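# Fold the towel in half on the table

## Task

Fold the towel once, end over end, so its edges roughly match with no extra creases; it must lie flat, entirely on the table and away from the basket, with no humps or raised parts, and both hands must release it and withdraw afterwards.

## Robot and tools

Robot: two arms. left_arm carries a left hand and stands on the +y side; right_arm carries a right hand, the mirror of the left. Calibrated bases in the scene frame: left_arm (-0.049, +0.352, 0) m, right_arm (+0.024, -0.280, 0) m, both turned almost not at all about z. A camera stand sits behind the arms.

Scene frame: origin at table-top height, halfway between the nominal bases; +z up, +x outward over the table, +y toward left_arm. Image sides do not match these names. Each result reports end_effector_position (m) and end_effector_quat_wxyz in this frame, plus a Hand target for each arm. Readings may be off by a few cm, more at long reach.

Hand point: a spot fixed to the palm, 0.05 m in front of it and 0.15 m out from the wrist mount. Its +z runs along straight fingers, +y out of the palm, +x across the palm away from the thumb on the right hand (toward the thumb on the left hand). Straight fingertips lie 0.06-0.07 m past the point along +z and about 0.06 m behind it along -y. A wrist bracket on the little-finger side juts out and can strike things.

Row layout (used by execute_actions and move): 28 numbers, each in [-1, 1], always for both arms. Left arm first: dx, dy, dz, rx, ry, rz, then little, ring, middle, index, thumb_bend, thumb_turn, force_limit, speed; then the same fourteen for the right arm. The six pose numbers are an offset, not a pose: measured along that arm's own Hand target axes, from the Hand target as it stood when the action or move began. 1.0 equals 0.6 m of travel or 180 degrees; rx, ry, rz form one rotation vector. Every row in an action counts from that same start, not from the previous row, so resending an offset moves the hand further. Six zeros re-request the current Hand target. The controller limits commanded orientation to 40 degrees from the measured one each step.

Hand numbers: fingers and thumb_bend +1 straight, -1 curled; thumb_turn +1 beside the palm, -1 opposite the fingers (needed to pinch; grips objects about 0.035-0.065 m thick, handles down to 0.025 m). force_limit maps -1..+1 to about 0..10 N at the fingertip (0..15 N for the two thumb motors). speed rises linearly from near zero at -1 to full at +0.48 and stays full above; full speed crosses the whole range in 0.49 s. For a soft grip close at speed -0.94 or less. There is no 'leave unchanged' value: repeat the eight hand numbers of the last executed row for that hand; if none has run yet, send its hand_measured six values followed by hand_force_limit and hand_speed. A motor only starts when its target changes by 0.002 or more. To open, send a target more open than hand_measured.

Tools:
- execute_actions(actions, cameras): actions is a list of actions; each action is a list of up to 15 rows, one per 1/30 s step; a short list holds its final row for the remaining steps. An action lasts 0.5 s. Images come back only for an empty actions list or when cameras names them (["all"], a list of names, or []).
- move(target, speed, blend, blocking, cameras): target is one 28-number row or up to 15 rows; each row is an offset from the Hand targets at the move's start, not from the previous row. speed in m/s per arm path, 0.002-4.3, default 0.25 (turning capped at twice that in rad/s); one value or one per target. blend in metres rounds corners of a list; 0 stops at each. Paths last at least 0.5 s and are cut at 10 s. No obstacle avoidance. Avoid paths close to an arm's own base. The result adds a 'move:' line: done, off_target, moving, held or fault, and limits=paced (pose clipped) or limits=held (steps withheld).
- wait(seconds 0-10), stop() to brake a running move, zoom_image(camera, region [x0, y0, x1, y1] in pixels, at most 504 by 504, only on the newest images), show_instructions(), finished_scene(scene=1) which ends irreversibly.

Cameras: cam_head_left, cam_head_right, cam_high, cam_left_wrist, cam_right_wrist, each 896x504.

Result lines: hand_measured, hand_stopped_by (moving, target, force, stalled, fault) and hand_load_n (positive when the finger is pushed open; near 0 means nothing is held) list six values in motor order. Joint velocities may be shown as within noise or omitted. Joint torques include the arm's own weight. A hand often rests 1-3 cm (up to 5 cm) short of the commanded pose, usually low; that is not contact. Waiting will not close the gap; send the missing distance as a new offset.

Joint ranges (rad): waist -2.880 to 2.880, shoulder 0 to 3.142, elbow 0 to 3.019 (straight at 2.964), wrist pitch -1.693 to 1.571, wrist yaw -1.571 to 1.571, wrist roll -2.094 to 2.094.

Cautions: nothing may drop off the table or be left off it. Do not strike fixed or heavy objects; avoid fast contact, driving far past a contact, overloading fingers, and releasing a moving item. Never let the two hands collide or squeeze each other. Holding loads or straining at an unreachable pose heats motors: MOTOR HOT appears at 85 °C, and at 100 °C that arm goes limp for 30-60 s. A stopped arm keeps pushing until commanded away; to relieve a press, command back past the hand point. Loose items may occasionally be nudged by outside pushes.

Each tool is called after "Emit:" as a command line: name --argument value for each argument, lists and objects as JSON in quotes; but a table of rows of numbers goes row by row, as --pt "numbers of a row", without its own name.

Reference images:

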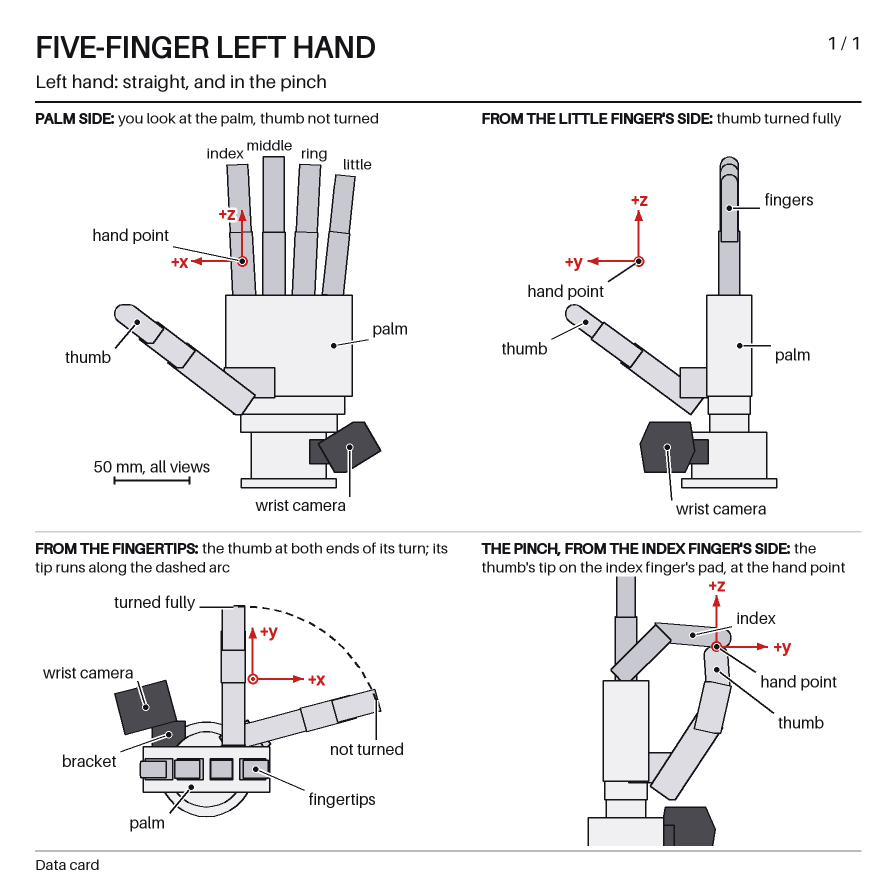

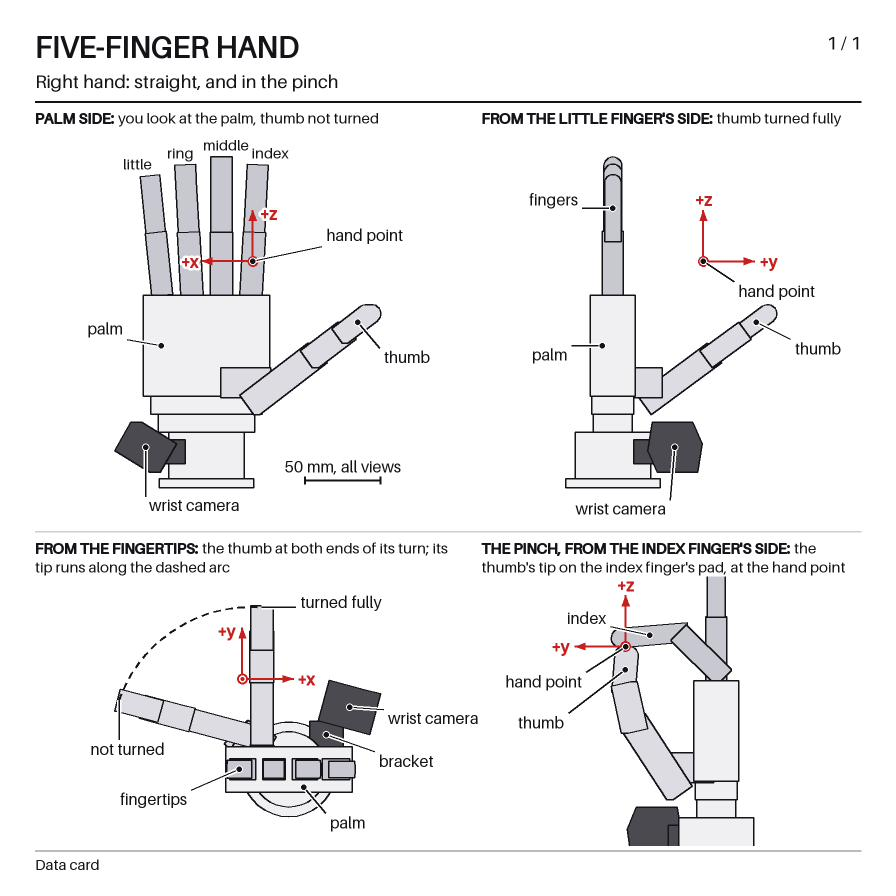

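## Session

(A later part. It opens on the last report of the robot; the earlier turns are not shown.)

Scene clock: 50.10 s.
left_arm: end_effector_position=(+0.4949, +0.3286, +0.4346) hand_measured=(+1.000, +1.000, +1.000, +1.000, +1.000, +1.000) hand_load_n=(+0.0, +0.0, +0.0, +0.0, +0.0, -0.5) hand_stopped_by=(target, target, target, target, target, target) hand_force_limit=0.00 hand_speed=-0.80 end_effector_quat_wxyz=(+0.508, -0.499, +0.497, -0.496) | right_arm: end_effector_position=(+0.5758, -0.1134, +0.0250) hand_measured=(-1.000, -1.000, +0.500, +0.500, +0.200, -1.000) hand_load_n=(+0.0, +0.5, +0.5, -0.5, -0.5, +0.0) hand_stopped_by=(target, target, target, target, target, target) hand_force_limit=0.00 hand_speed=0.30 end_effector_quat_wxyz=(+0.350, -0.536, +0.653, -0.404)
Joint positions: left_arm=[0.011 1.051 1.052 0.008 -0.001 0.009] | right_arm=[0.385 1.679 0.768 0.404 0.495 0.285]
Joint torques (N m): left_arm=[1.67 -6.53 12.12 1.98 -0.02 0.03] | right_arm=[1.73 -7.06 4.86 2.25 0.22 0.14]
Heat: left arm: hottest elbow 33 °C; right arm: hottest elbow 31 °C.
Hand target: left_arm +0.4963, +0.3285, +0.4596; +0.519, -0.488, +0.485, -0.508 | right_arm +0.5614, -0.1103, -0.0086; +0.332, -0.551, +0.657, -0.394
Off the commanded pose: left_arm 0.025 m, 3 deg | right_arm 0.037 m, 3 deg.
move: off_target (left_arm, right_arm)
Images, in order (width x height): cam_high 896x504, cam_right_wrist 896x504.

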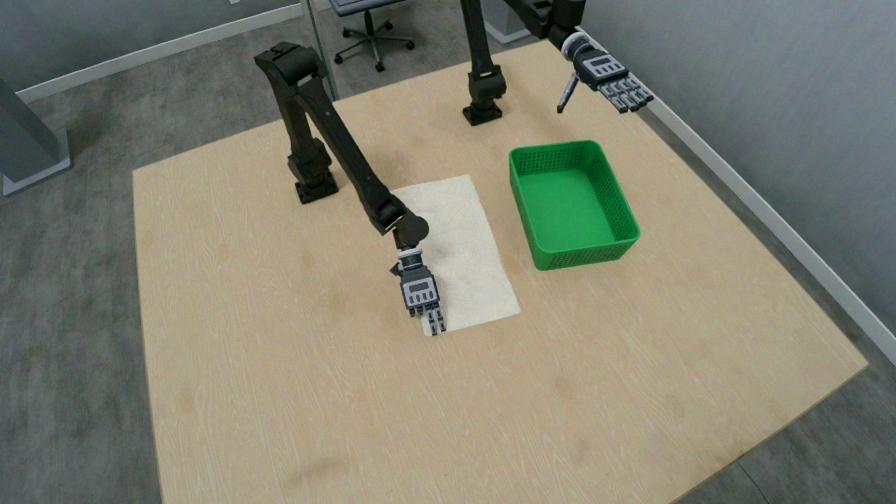

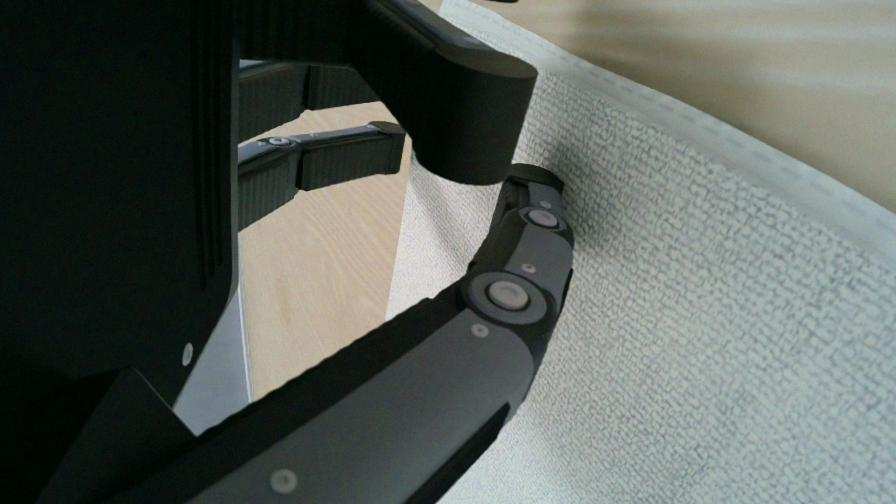

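Emit:
move --pt "0 0 0 0 0 0 1 1 1 1 1 1 0 -0.8 0 -0.052 -0.0275 0 0 0 -1 -1 0.5 0.5 0.2 -1 0 0.3" --pt "0 0 0 0 0 0 1 1 1 1 1 1 0 -0.8 0 -0.026 -0.0137 0 0 0 -1 -1 0.5 0.5 0.2 -1 0 0.3" --cameras '["cam_high","cam_right_wrist"]' --speed 0.1

Emit:
zoom_image --camera "cam_high" --region '[360, 250, 540, 350]'

Scene clock: 53.07 s.
left_arm: end_effector_position=(+0.4949, +0.3286, +0.4346) hand_measured=(+1.000, +1.000, +1.000, +1.000, +1.000, +1.000) hand_load_n=(+0.0, +0.0, +0.0, +0.0, +0.0, +0.0) hand_stopped_by=(target, target, target, target, target, target) hand_force_limit=0.00 hand_speed=-0.80 end_effector_quat_wxyz=(+0.508, -0.499, +0.497, -0.496) | right_arm: end_effector_position=(+0.5678, -0.1162, +0.0274) hand_measured=(-1.000, -1.000, +0.500, +0.500, +0.200, -1.000) hand_load_n=(+0.0, +0.0, +0.0, +0.0, +0.0, +0.0) hand_stopped_by=(target, target, target, target, target, target) hand_force_limit=0.00 hand_speed=0.30 end_effector_quat_wxyz=(+0.336, -0.545, +0.657, -0.398)
Joint positions: left_arm=[0.011 1.051 1.052 0.008 -0.001 0.009] | right_arm=[0.385 1.65 0.768 0.338 0.493 0.288]
Joint velocities: left_arm=[0.005 -0.015 -0.046 -0.007 -0.007 0.007] | right_arm=[within noise]
Joint torques (N m): left_arm=[1.67 -6.3 12.14 1.98 -0.03 0.03] | right_arm=[1.85 -7.82 5.93 2.76 0.23 0.12]
Heat: left arm: hottest elbow 34 °C; right arm: hottest elbow 31 °C.
Hand target: left_arm +0.4963, +0.3285, +0.4596; +0.519, -0.488, +0.485, -0.508 | right_arm +0.5614, -0.1105, +0.0089; +0.331, -0.551, +0.657, -0.394
Off the commanded pose: left_arm 0.025 m, 3 deg | right_arm 0.020 m, 1 deg.
move: off_target (left_arm, right_arm)
Images, in order (width x height): cam_high 896x504, cam_right_wrist 896x504.

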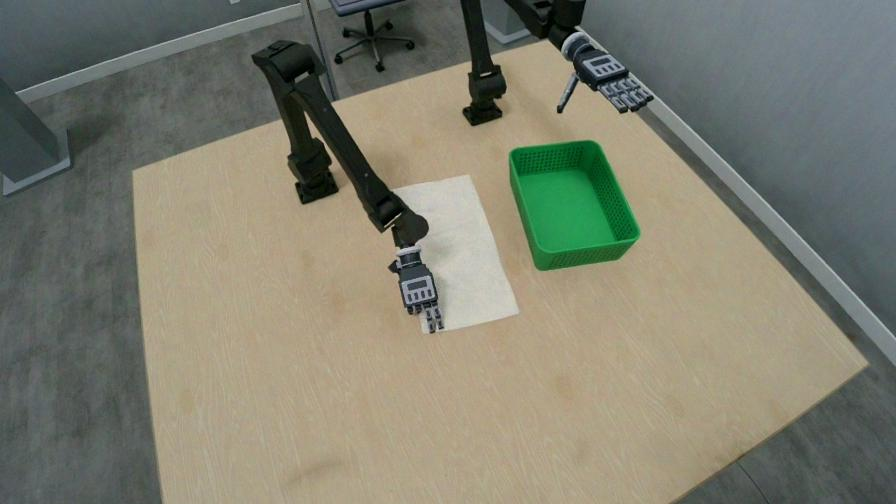

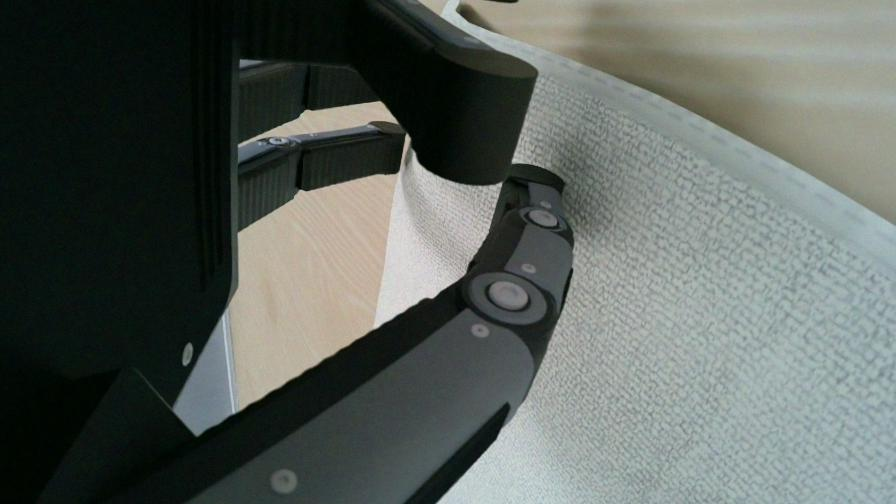

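Scaled by 2.800 from the camera's 896x504 image, which has a finer 1280x720 frame.

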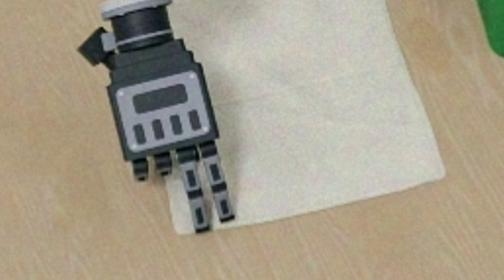

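Emit:
move --target '[0,0,0,0,0,0, 1,1,1,1,1,1,0,-0.8, 0,0,0,0,0,0, -1,-1,0.1,0.1,0.2,-1,0,-0.4]' --cameras '["cam_high","cam_right_wrist"]' --speed 0.1

Emit:
zoom_image --camera "cam_high" --region '[360, 250, 540, 350]'

Scene clock: 54.93 s.
left_arm: end_effector_position=(+0.4949, +0.3286, +0.4346) hand_measured=(+1.000, +1.000, +1.000, +1.000, +1.000, +1.000) hand_load_n=(+0.0, +0.0, -0.5, +0.0, +0.0, +0.0) hand_stopped_by=(target, target, target, target, target, target) hand_force_limit=0.00 hand_speed=-0.80 end_effector_quat_wxyz=(+0.508, -0.499, +0.497, -0.496) | right_arm: end_effector_position=(+0.5724, -0.1155, +0.0329) hand_measured=(-1.000, -1.000, +0.100, +0.100, +0.200, -1.000) hand_load_n=(+0.0, +0.0, +1.5, +0.0, +0.0, +0.0) hand_stopped_by=(target, target, target, target, target, target) hand_force_limit=0.00 hand_speed=-0.40 end_effector_quat_wxyz=(+0.346, -0.536, +0.656, -0.404)
Joint positions: left_arm=[0.011 1.051 1.052 0.008 -0.001 0.009] | right_arm=[0.385 1.65 0.768 0.364 0.499 0.289]
Joint torques (N m): left_arm=[1.49 -6.48 12.12 1.99 -0.03 0.03] | right_arm=[1.73 -7.82 5.89 1.73 0.22 0.11]
Heat: left arm: hottest elbow 34 °C; right arm: hottest elbow 31 °C.
Hand target: left_arm +0.4963, +0.3285, +0.4596; +0.519, -0.488, +0.485, -0.508 | right_arm +0.5614, -0.1105, +0.0089; +0.331, -0.551, +0.657, -0.394
Off the commanded pose: left_arm 0.025 m, 3 deg | right_arm 0.027 m, 3 deg.
move: off_target (left_arm, right_arm)
Images, in order (width x height): cam_high 896x504, cam_right_wrist 896x504.

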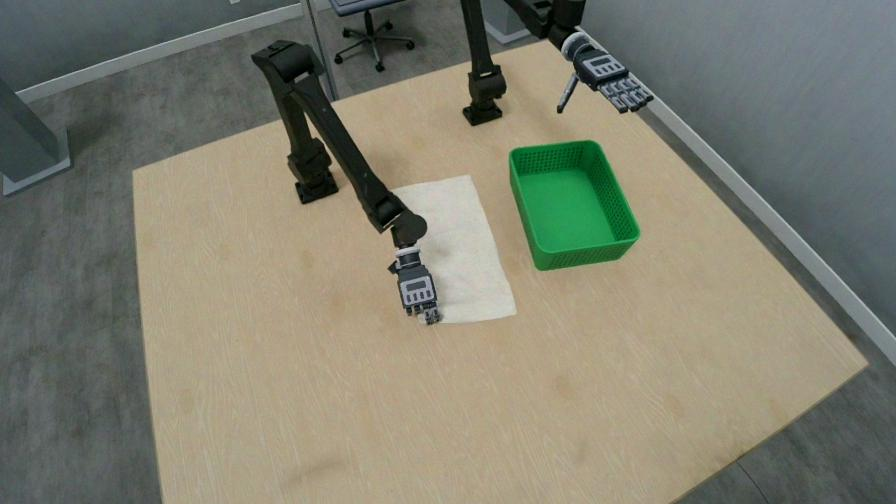

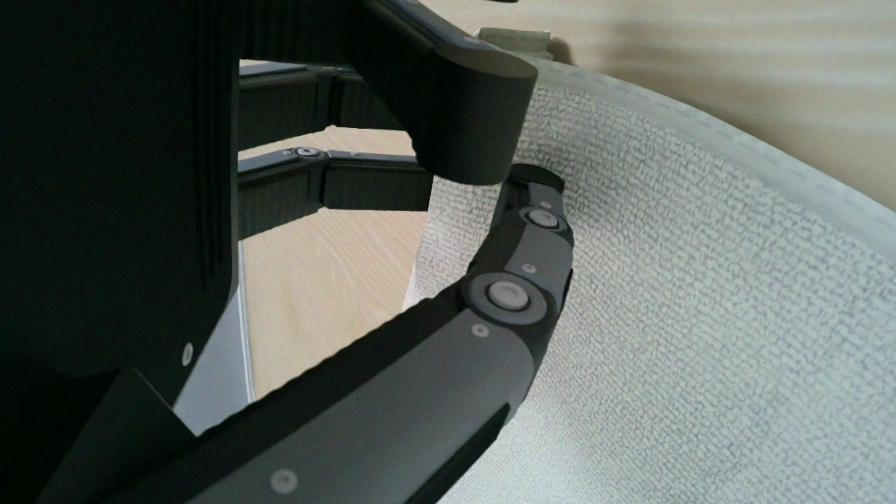

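Scaled by 2.800 from the camera's 896x504 image, which has a finer 1280x720 frame.

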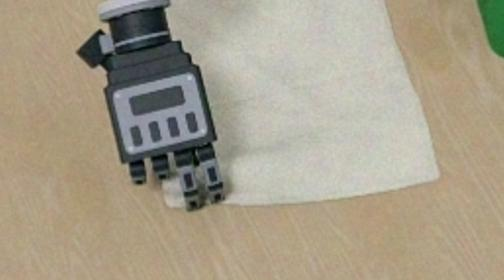

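Emit:
move --target '[0,0,0,0,0,0, 1,1,1,1,1,1,0,-0.8, 0,0,0,0,0,0, -1,-1,-0.3,-0.3,0.2,-1,0,-0.4]' --cameras '["cam_high","cam_right_wrist"]' --speed 0.1

Emit:
zoom_image --camera "cam_high" --region '[360, 250, 540, 350]'

Scene clock: 56.87 s.
left_arm: end_effector_position=(+0.4949, +0.3286, +0.4346) hand_measured=(+1.000, +1.000, +1.000, +1.000, +1.000, +1.000) hand_load_n=(+0.0, +0.0, +0.0, -0.5, +0.0, -0.5) hand_stopped_by=(target, target, target, target, target, target) hand_force_limit=0.00 hand_speed=-0.80 end_effector_quat_wxyz=(+0.508, -0.499, +0.497, -0.496) | right_arm: end_effector_position=(+0.5719, -0.1144, +0.0323) hand_measured=(-1.000, -1.000, -0.168, -0.218, +0.202, -1.000) hand_load_n=(+0.0, +0.0, +9.0, +14.0, +10.5, -2.0) hand_stopped_by=(target, target, force, force, target, target) hand_force_limit=0.00 hand_speed=-0.40 end_effector_quat_wxyz=(+0.347, -0.538, +0.655, -0.401)
Joint positions: left_arm=[0.011 1.051 1.052 0.008 -0.001 0.009] | right_arm=[0.385 1.651 0.768 0.362 0.493 0.289]
Joint torques (N m): left_arm=[1.67 -6.48 12.1 1.96 -0.02 0.03] | right_arm=[1.67 -7.77 5.91 1.7 0.23 0.1]
Heat: left arm: hottest elbow 34 °C; right arm: hottest elbow 31 °C.
Hand target: left_arm +0.4963, +0.3285, +0.4596; +0.519, -0.488, +0.485, -0.508 | right_arm +0.5615, -0.1105, +0.0091; +0.331, -0.551, +0.657, -0.394
Off the commanded pose: left_arm 0.025 m, 3 deg | right_arm 0.026 m, 2 deg.
move: off_target (left_arm, right_arm)
Images, in order (width x height): cam_high 896x504, cam_right_wrist 896x504.

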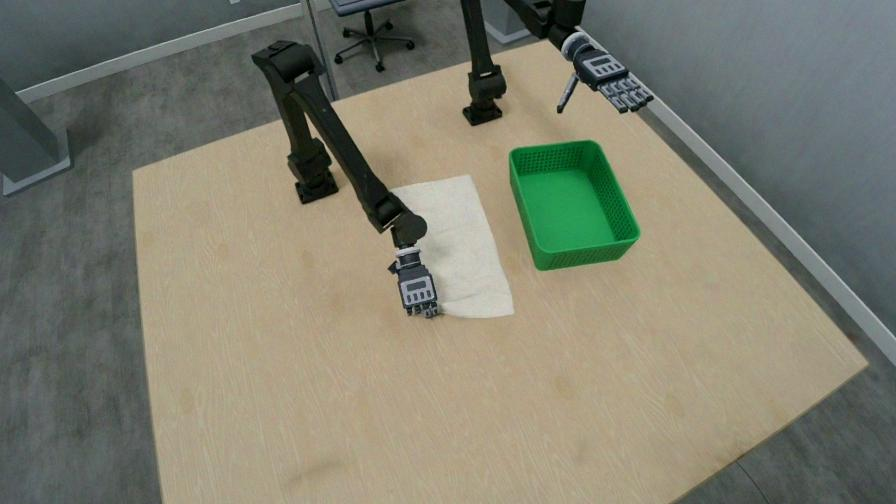

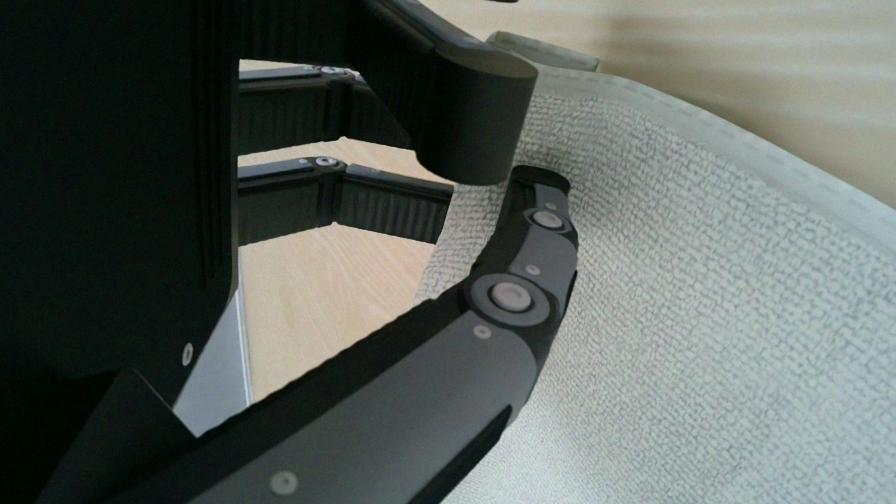

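Scaled by 2.800 from the camera's 896x504 image, which has a finer 1280x720 frame.

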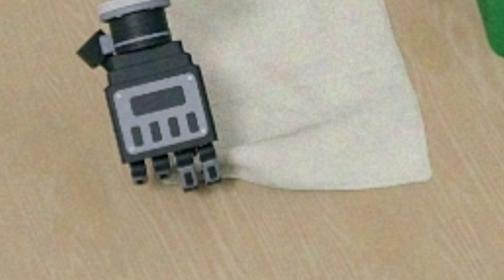

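Emit:
move --target '[0,0,0,0,0,0, 1,1,1,1,1,1,0,-0.8, 0,-0.1,-0.052,0,0,0, -1,-1,-0.3,-0.3,0.2,-1,0,-0.4]' --cameras '["cam_high","cam_right_wrist","cam_head_left"]' --speed 0.1

Emit:
zoom_image --camera "cam_high" --region '[360, 250, 540, 350]'

Scene clock: 59.53 s.
left_arm: end_effector_position=(+0.4949, +0.3286, +0.4346) hand_measured=(+1.000, +1.000, +1.000, +1.000, +1.000, +1.000) hand_load_n=(+0.0, +0.0, +0.0, +0.0, +0.0, -0.5) hand_stopped_by=(target, target, target, target, target, target) hand_force_limit=0.00 hand_speed=-0.80 end_effector_quat_wxyz=(+0.508, -0.499, +0.497, -0.496) | right_arm: end_effector_position=(+0.5475, -0.1243, +0.0561) hand_measured=(-1.000, -1.000, -0.168, -0.218, +0.202, -1.000) hand_load_n=(+0.0, +0.0, +8.5, +13.5, +10.5, -2.0) hand_stopped_by=(target, target, force, force, target, target) hand_force_limit=0.00 hand_speed=-0.40 end_effector_quat_wxyz=(+0.314, -0.558, +0.661, -0.391)
Joint positions: left_arm=[0.011 1.051 1.052 0.008 -0.001 0.009] | right_arm=[0.385 1.532 0.768 0.163 0.493 0.289]
Joint torques (N m): left_arm=[1.73 -6.48 12.14 1.98 -0.02 0.02] | right_arm=[1.67 -9.47 11.4 1.22 0.21 0.1]
Heat: left arm: hottest elbow 34 °C; right arm: hottest elbow 31 °C.
Hand target: left_arm +0.4963, +0.3285, +0.4596; +0.519, -0.488, +0.485, -0.508 | right_arm +0.5621, -0.1107, +0.0766; +0.331, -0.551, +0.657, -0.394
Off the commanded pose: left_arm 0.025 m, 3 deg | right_arm 0.029 m, 2 deg.
move: off_target (left_arm, right_arm)
Images, in order (width x height): cam_head_left 896x504, cam_high 896x504, cam_right_wrist 896x504.

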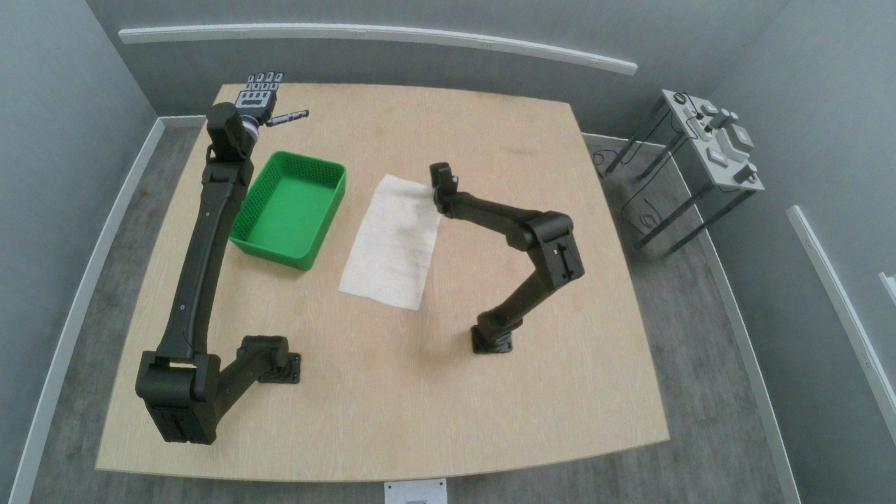

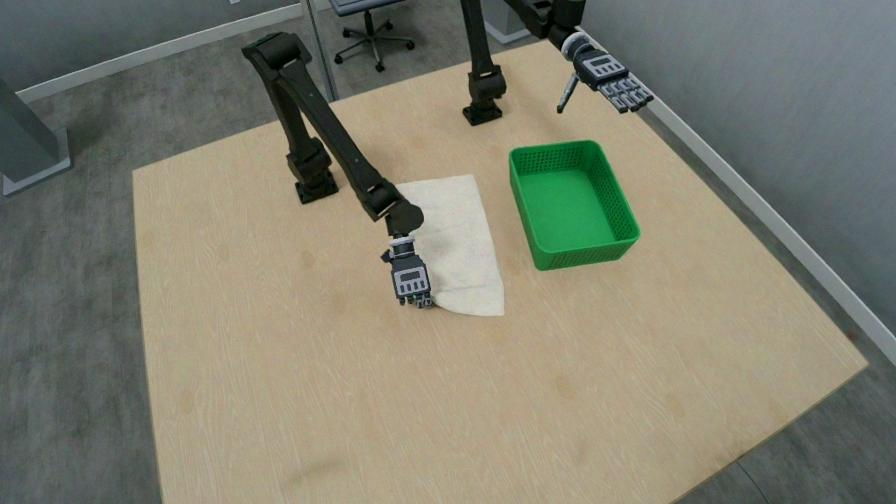

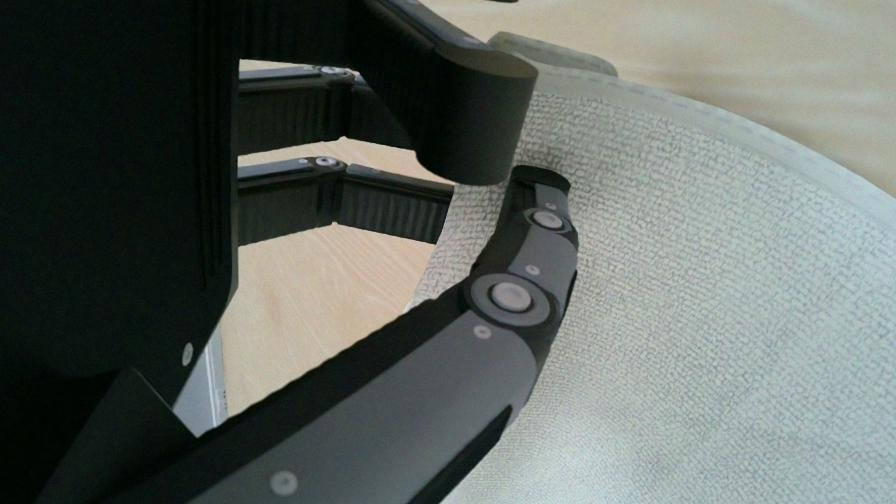

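Scaled by 2.800 from the camera's 896x504 image, which has a finer 1280x720 frame.

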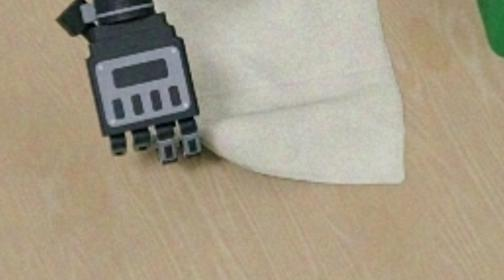

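Emit:
move --target '[0.4285,0.5528,0.0882,-0.1719,0.0598,0.0106, -1,-1,0.5,0.5,0.2,-1,0,0.3, -0.0045,0.0393,0.0928,0,0,0, -1,-1,-0.3,-0.3,0.2,-1,0,-0.4]' --cameras '["all"]' --speed 0.2

Emit:
zoom_image --camera "cam_high" --region '[380, 200, 600, 350]'

Scene clock: 68.30 s.
left_arm: end_effector_position=(+0.5516, +0.0837, +0.1022) hand_measured=(-1.000, -1.000, +0.500, +0.500, +0.200, -1.000) hand_load_n=(+0.0, +0.0, +0.0, +0.0, +0.0, +0.0) hand_stopped_by=(target, target, target, target, target, target) hand_force_limit=0.00 hand_speed=0.30 end_effector_quat_wxyz=(+0.322, -0.549, +0.674, -0.375) | right_arm: end_effector_position=(+0.5808, -0.1120, +0.0305) hand_measured=(-1.000, -1.000, -0.168, -0.218, +0.202, -1.000) hand_load_n=(+0.0, +0.0, +9.0, +14.0, +10.0, -2.5) hand_stopped_by=(target, target, force, force, target, target) hand_force_limit=0.00 hand_speed=-0.40 end_effector_quat_wxyz=(+0.329, -0.555, +0.660, -0.386)
Joint positions: left_arm=[-0.43 1.69 1.122 0.017 -0.216 -0.105] | right_arm=[0.374 1.665 0.829 0.261 0.466 0.289]
Joint torques (N m): left_arm=[1.49 -14.33 12.51 1.21 -0.2 -0.07] | right_arm=[-0.85 -7.94 10.48 2.7 -0.02 -0.13]
Heat: left arm: hottest elbow 35 °C; right arm: hottest elbow 32 °C.
Hand target: left_arm +0.5708, +0.0748, +0.1292; +0.331, -0.551, +0.656, -0.395 | right_arm +0.6000, -0.1144, +0.0297; +0.332, -0.551, +0.657, -0.394
Off the commanded pose: left_arm 0.034 m, 3 deg | right_arm 0.019 m, 1 deg.
move: off_target (left_arm, right_arm)

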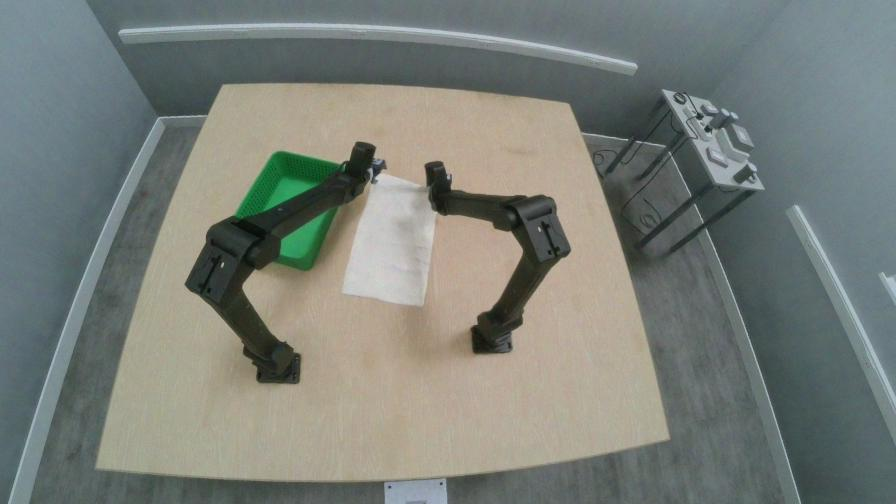

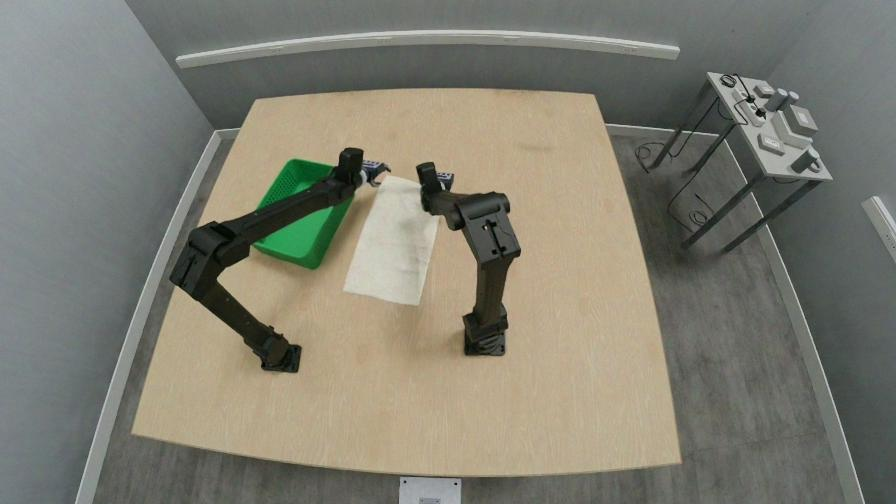

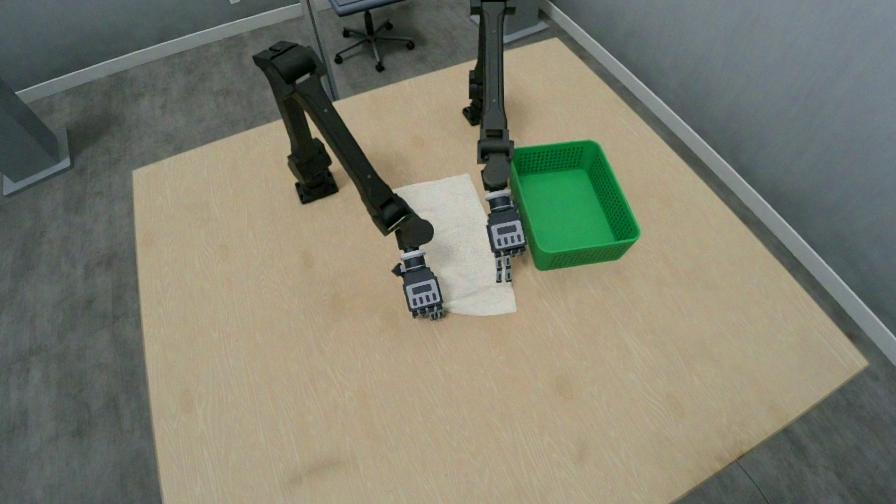

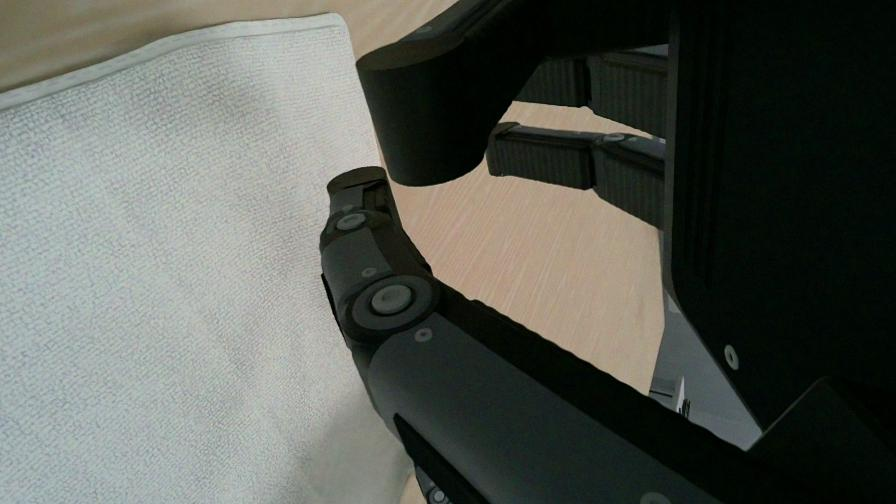

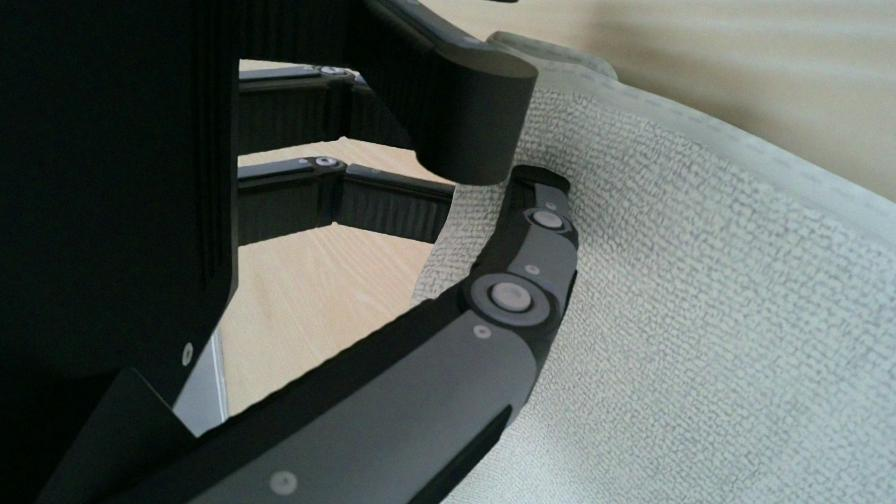

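Scaled by 2.291 from the camera's 896x504 image, which has a finer 1280x720 frame.

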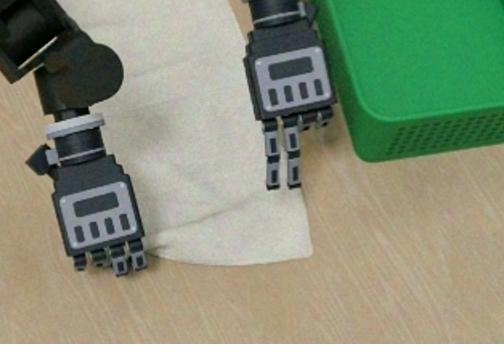

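Emit:
move --target '[0.0448,0.026,0.1073,0,-0.1079,-0.0574, -1,-1,0.5,0.5,0.2,-1,0,0.3, 0,0,0,0,0,0, -1,-1,-0.3,-0.3,0.2,-1,0,-0.4]' --cameras '["cam_high","cam_left_wrist","cam_head_left","cam_head_right"]' --speed 0.15

Emit:
zoom_image --camera "cam_high" --region '[380, 200, 600, 350]'

Scene clock: 75.93 s.
left_arm: end_effector_position=(+0.5992, +0.0515, +0.0673) hand_measured=(-1.000, -1.000, +0.500, +0.500, +0.200, -1.000) hand_load_n=(+0.0, +0.0, +0.0, +0.0, +0.0, +0.0) hand_stopped_by=(target, target, target, target, target, target) hand_force_limit=0.00 hand_speed=0.30 end_effector_quat_wxyz=(-0.398, +0.663, -0.554, +0.308) | right_arm: end_effector_position=(+0.5808, -0.1120, +0.0305) hand_measured=(-1.000, -1.000, -0.168, -0.218, +0.202, -1.000) hand_load_n=(+0.0, +0.0, +8.5, +14.0, +10.0, -2.5) hand_stopped_by=(target, target, force, force, target, target) hand_force_limit=0.00 hand_speed=-0.40 end_effector_quat_wxyz=(+0.329, -0.555, +0.660, -0.386)
Joint positions: left_arm=[-0.539 1.902 1.337 -0.097 -0.638 -0.396] | right_arm=[0.374 1.665 0.829 0.261 0.466 0.289]
Joint torques (N m): left_arm=[1.38 -16.26 12.3 0.81 -0.44 -0.09] | right_arm=[-0.79 -7.88 10.48 2.73 -0.03 -0.14]
Heat: left arm: hottest elbow 36 °C; right arm: hottest elbow 33 °C.
Hand target: left_arm +0.6151, +0.0398, +0.0854; -0.400, +0.666, -0.539, +0.325 | right_arm +0.6000, -0.1144, +0.0297; +0.332, -0.551, +0.657, -0.394
Off the commanded pose: left_arm 0.027 m, 3 deg | right_arm 0.019 m, 1 deg.
move: off_target (left_arm, right_arm)
Images, in order (width x height): cam_head_left 896x504, cam_head_right 896x504, cam_high 896x504, cam_left_wrist 896x504.

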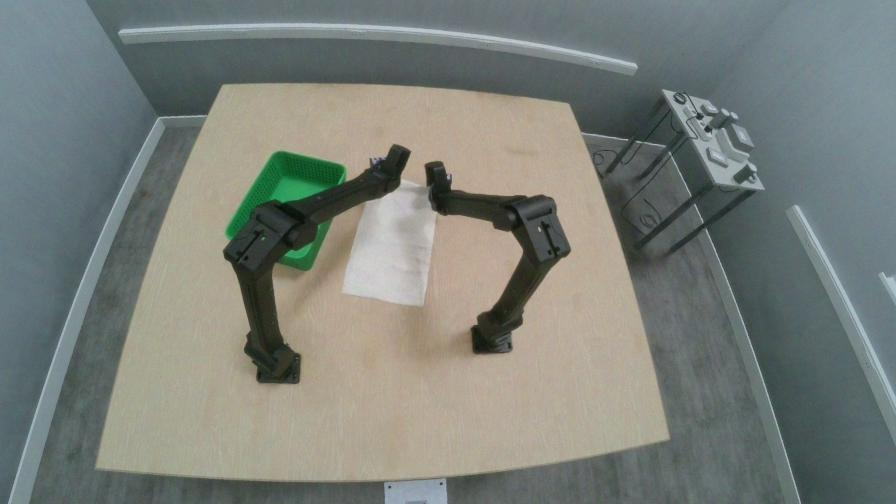

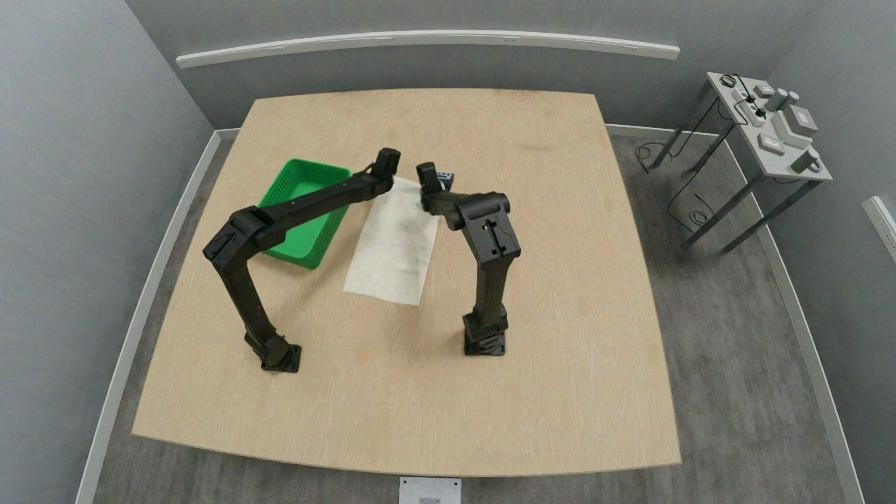

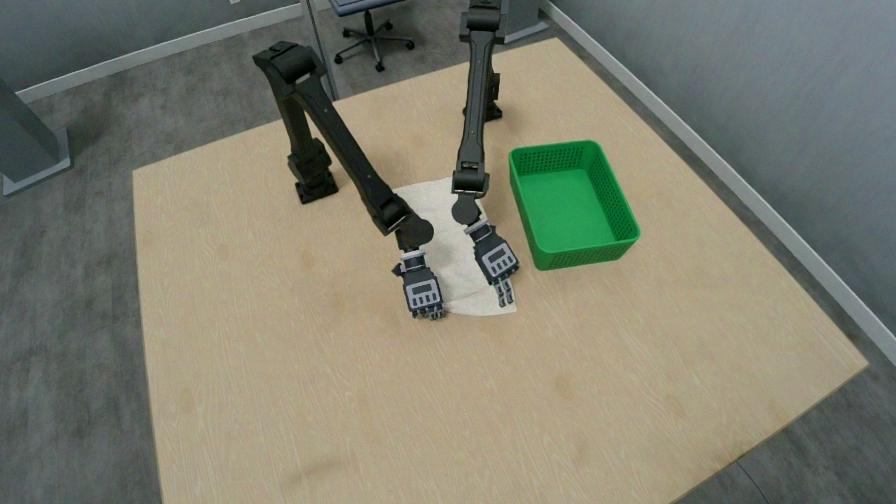

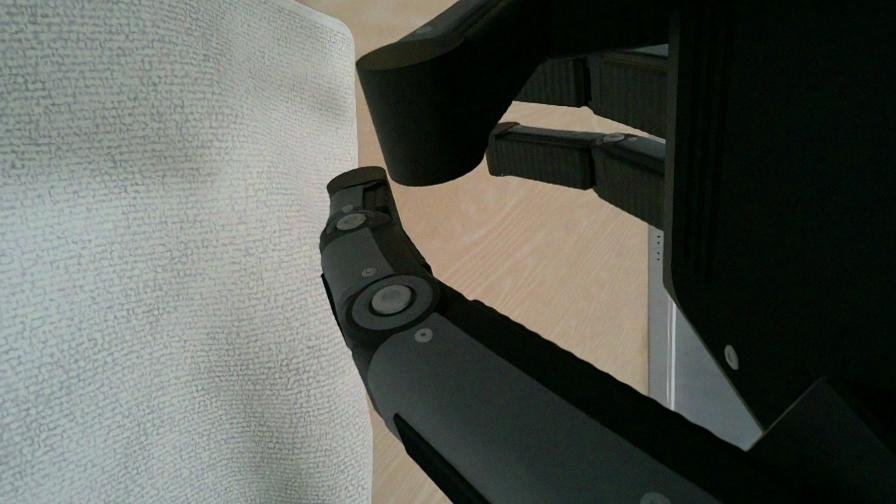

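Scaled by 2.291 from the camera's 896x504 image, which has a finer 1280x720 frame.

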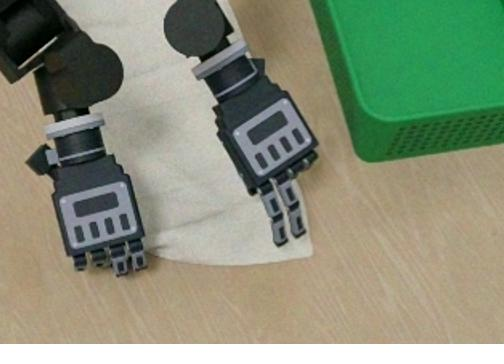

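Emit:
move --target '[0,0.0736,0.0391,0,0,0, -1,-1,0.5,0.5,0.2,-1,0,0.3, 0,0,0,0,0,0, -1,-1,-0.3,-0.3,0.2,-1,0,-0.4]' --cameras '["cam_high","cam_left_wrist"]' --speed 0.1

Emit:
zoom_image --camera "cam_high" --region '[380, 200, 600, 350]'

Scene clock: 78.53 s.
left_arm: end_effector_position=(+0.6058, +0.0476, +0.0268) hand_measured=(-1.000, -1.000, +0.500, +0.500, +0.200, -1.000) hand_load_n=(+0.0, +0.0, +0.0, +0.0, +0.0, +0.0) hand_stopped_by=(target, target, target, target, target, target) hand_force_limit=0.00 hand_speed=0.30 end_effector_quat_wxyz=(-0.398, +0.663, -0.555, +0.306) | right_arm: end_effector_position=(+0.5808, -0.1120, +0.0305) hand_measured=(-1.000, -1.000, -0.168, -0.218, +0.202, -1.000) hand_load_n=(+0.0, +0.5, +9.0, +13.5, +10.0, -3.0) hand_stopped_by=(target, target, force, force, target, target) hand_force_limit=0.00 hand_speed=-0.40 end_effector_quat_wxyz=(+0.329, -0.555, +0.660, -0.386)
Joint positions: left_arm=[-0.539 1.979 1.337 -0.025 -0.638 -0.396] | right_arm=[0.374 1.665 0.829 0.261 0.466 0.289]
Joint torques (N m): left_arm=[1.38 -17.26 8.92 2.29 -0.44 -0.08] | right_arm=[-0.85 -7.88 10.51 2.7 -0.03 -0.12]
Heat: left arm: hottest elbow 37 °C; right arm: hottest elbow 33 °C.
Hand target: left_arm +0.6152, +0.0398, +0.0354; -0.400, +0.666, -0.539, +0.325 | right_arm +0.6000, -0.1144, +0.0297; +0.332, -0.551, +0.657, -0.394
Off the commanded pose: left_arm 0.015 m, 3 deg | right_arm 0.019 m, 1 deg.
move: off_target (left_arm, right_arm)
Images, in order (width x height): cam_high 896x504, cam_left_wrist 896x504.

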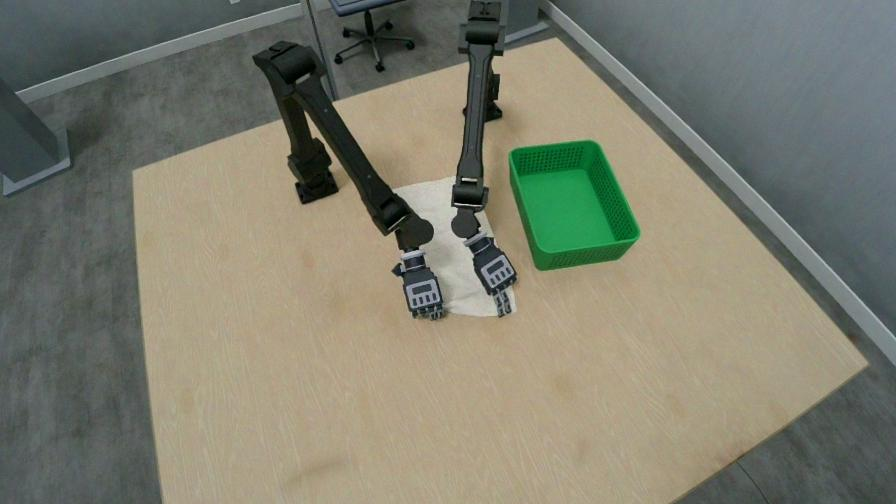

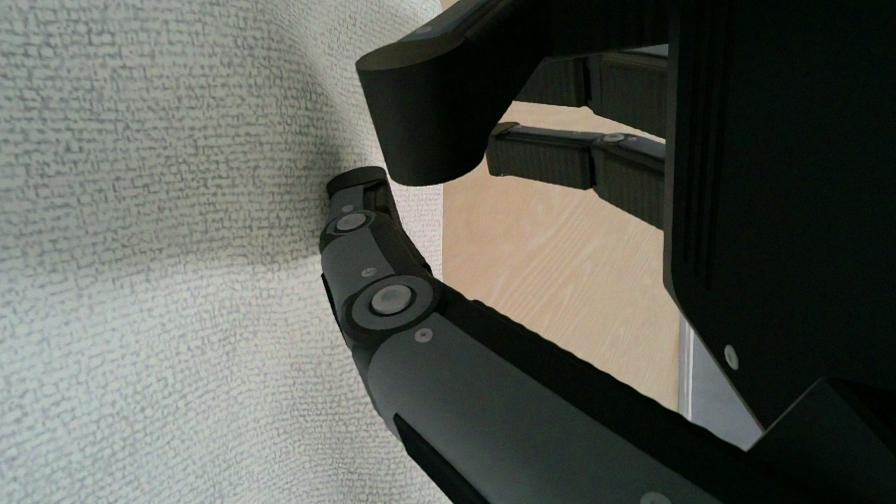

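Scaled by 2.291 from the camera's 896x504 image, which has a finer 1280x720 frame.

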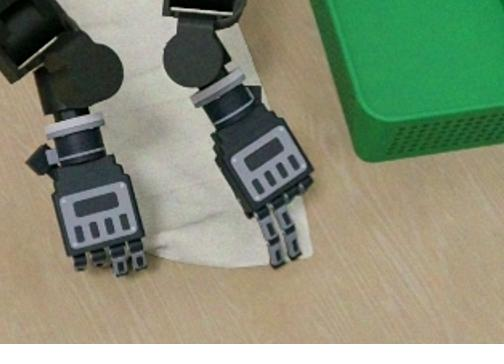

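Emit:
move --target '[-0.0068,0.0293,-0.002,0,0,0, -1,-1,0.5,0.5,0.2,-1,0,0.3, 0,0,0,0,0,0, -1,-1,-0.3,-0.3,0.2,-1,0,-0.4]' --cameras '["cam_high","cam_left_wrist"]' --speed 0.1

Emit:
zoom_image --camera "cam_high" --region '[380, 200, 600, 350]'

Scene clock: 81.00 s.
left_arm: end_effector_position=(+0.6019, +0.0478, +0.0210) hand_measured=(-1.000, -1.000, +0.500, +0.500, +0.200, -1.000) hand_load_n=(+0.0, +0.0, +0.0, +0.0, +0.0, +0.0) hand_stopped_by=(target, target, target, target, target, target) hand_force_limit=0.00 hand_speed=0.30 end_effector_quat_wxyz=(-0.398, +0.666, -0.548, +0.314) | right_arm: end_effector_position=(+0.5808, -0.1120, +0.0305) hand_measured=(-1.000, -1.000, -0.168, -0.218, +0.202, -1.000) hand_load_n=(+0.0, +0.0, +9.0, +13.5, +10.0, -2.5) hand_stopped_by=(target, target, force, force, target, target) hand_force_limit=0.00 hand_speed=-0.40 end_effector_quat_wxyz=(+0.329, -0.555, +0.660, -0.386)
Joint positions: left_arm=[-0.542 1.979 1.308 0.018 -0.643 -0.408] | right_arm=[0.374 1.665 0.829 0.261 0.466 0.289]
Joint torques (N m): left_arm=[1.14 -16.56 7.75 2.28 -0.41 -0.08] | right_arm=[-0.85 -7.82 10.45 2.66 -0.03 -0.13]
Heat: left arm: hottest elbow 36 °C; right arm: hottest elbow 34 °C.
Hand target: left_arm +0.6051, +0.0417, +0.0203; -0.400, +0.666, -0.539, +0.325 | right_arm +0.6000, -0.1144, +0.0297; +0.332, -0.551, +0.657, -0.394
Off the commanded pose: left_arm 0.007 m, 2 deg | right_arm 0.019 m, 1 deg.
move: off_target (right_arm)
Images, in order (width x height): cam_high 896x504, cam_left_wrist 896x504.

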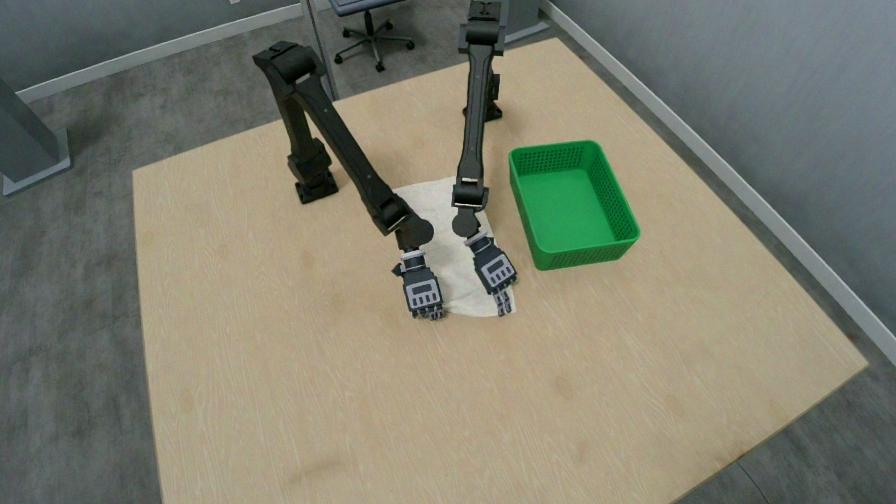

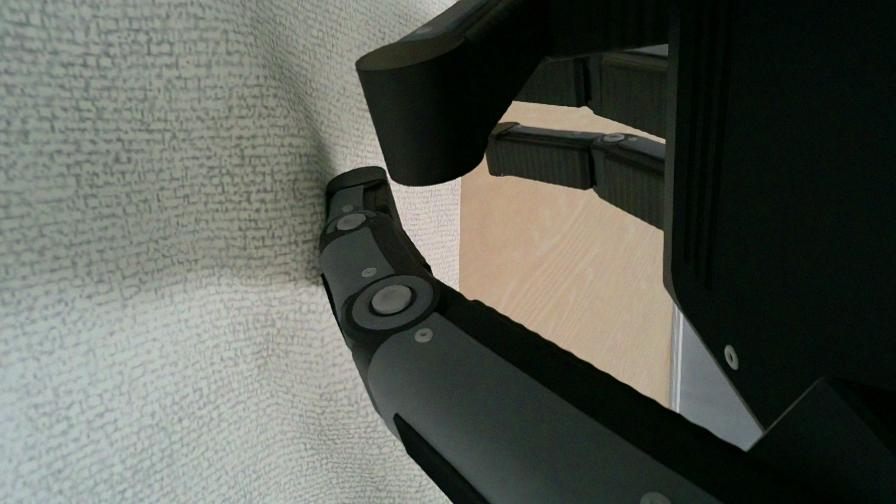

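Scaled by 2.291 from the camera's 896x504 image, which has a finer 1280x720 frame.

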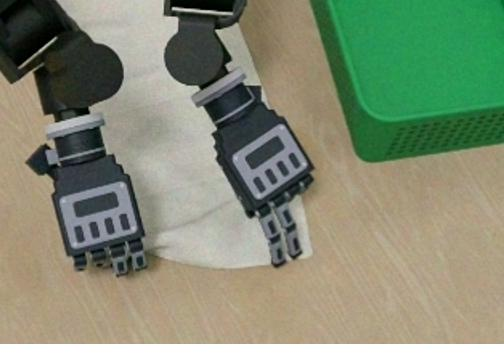

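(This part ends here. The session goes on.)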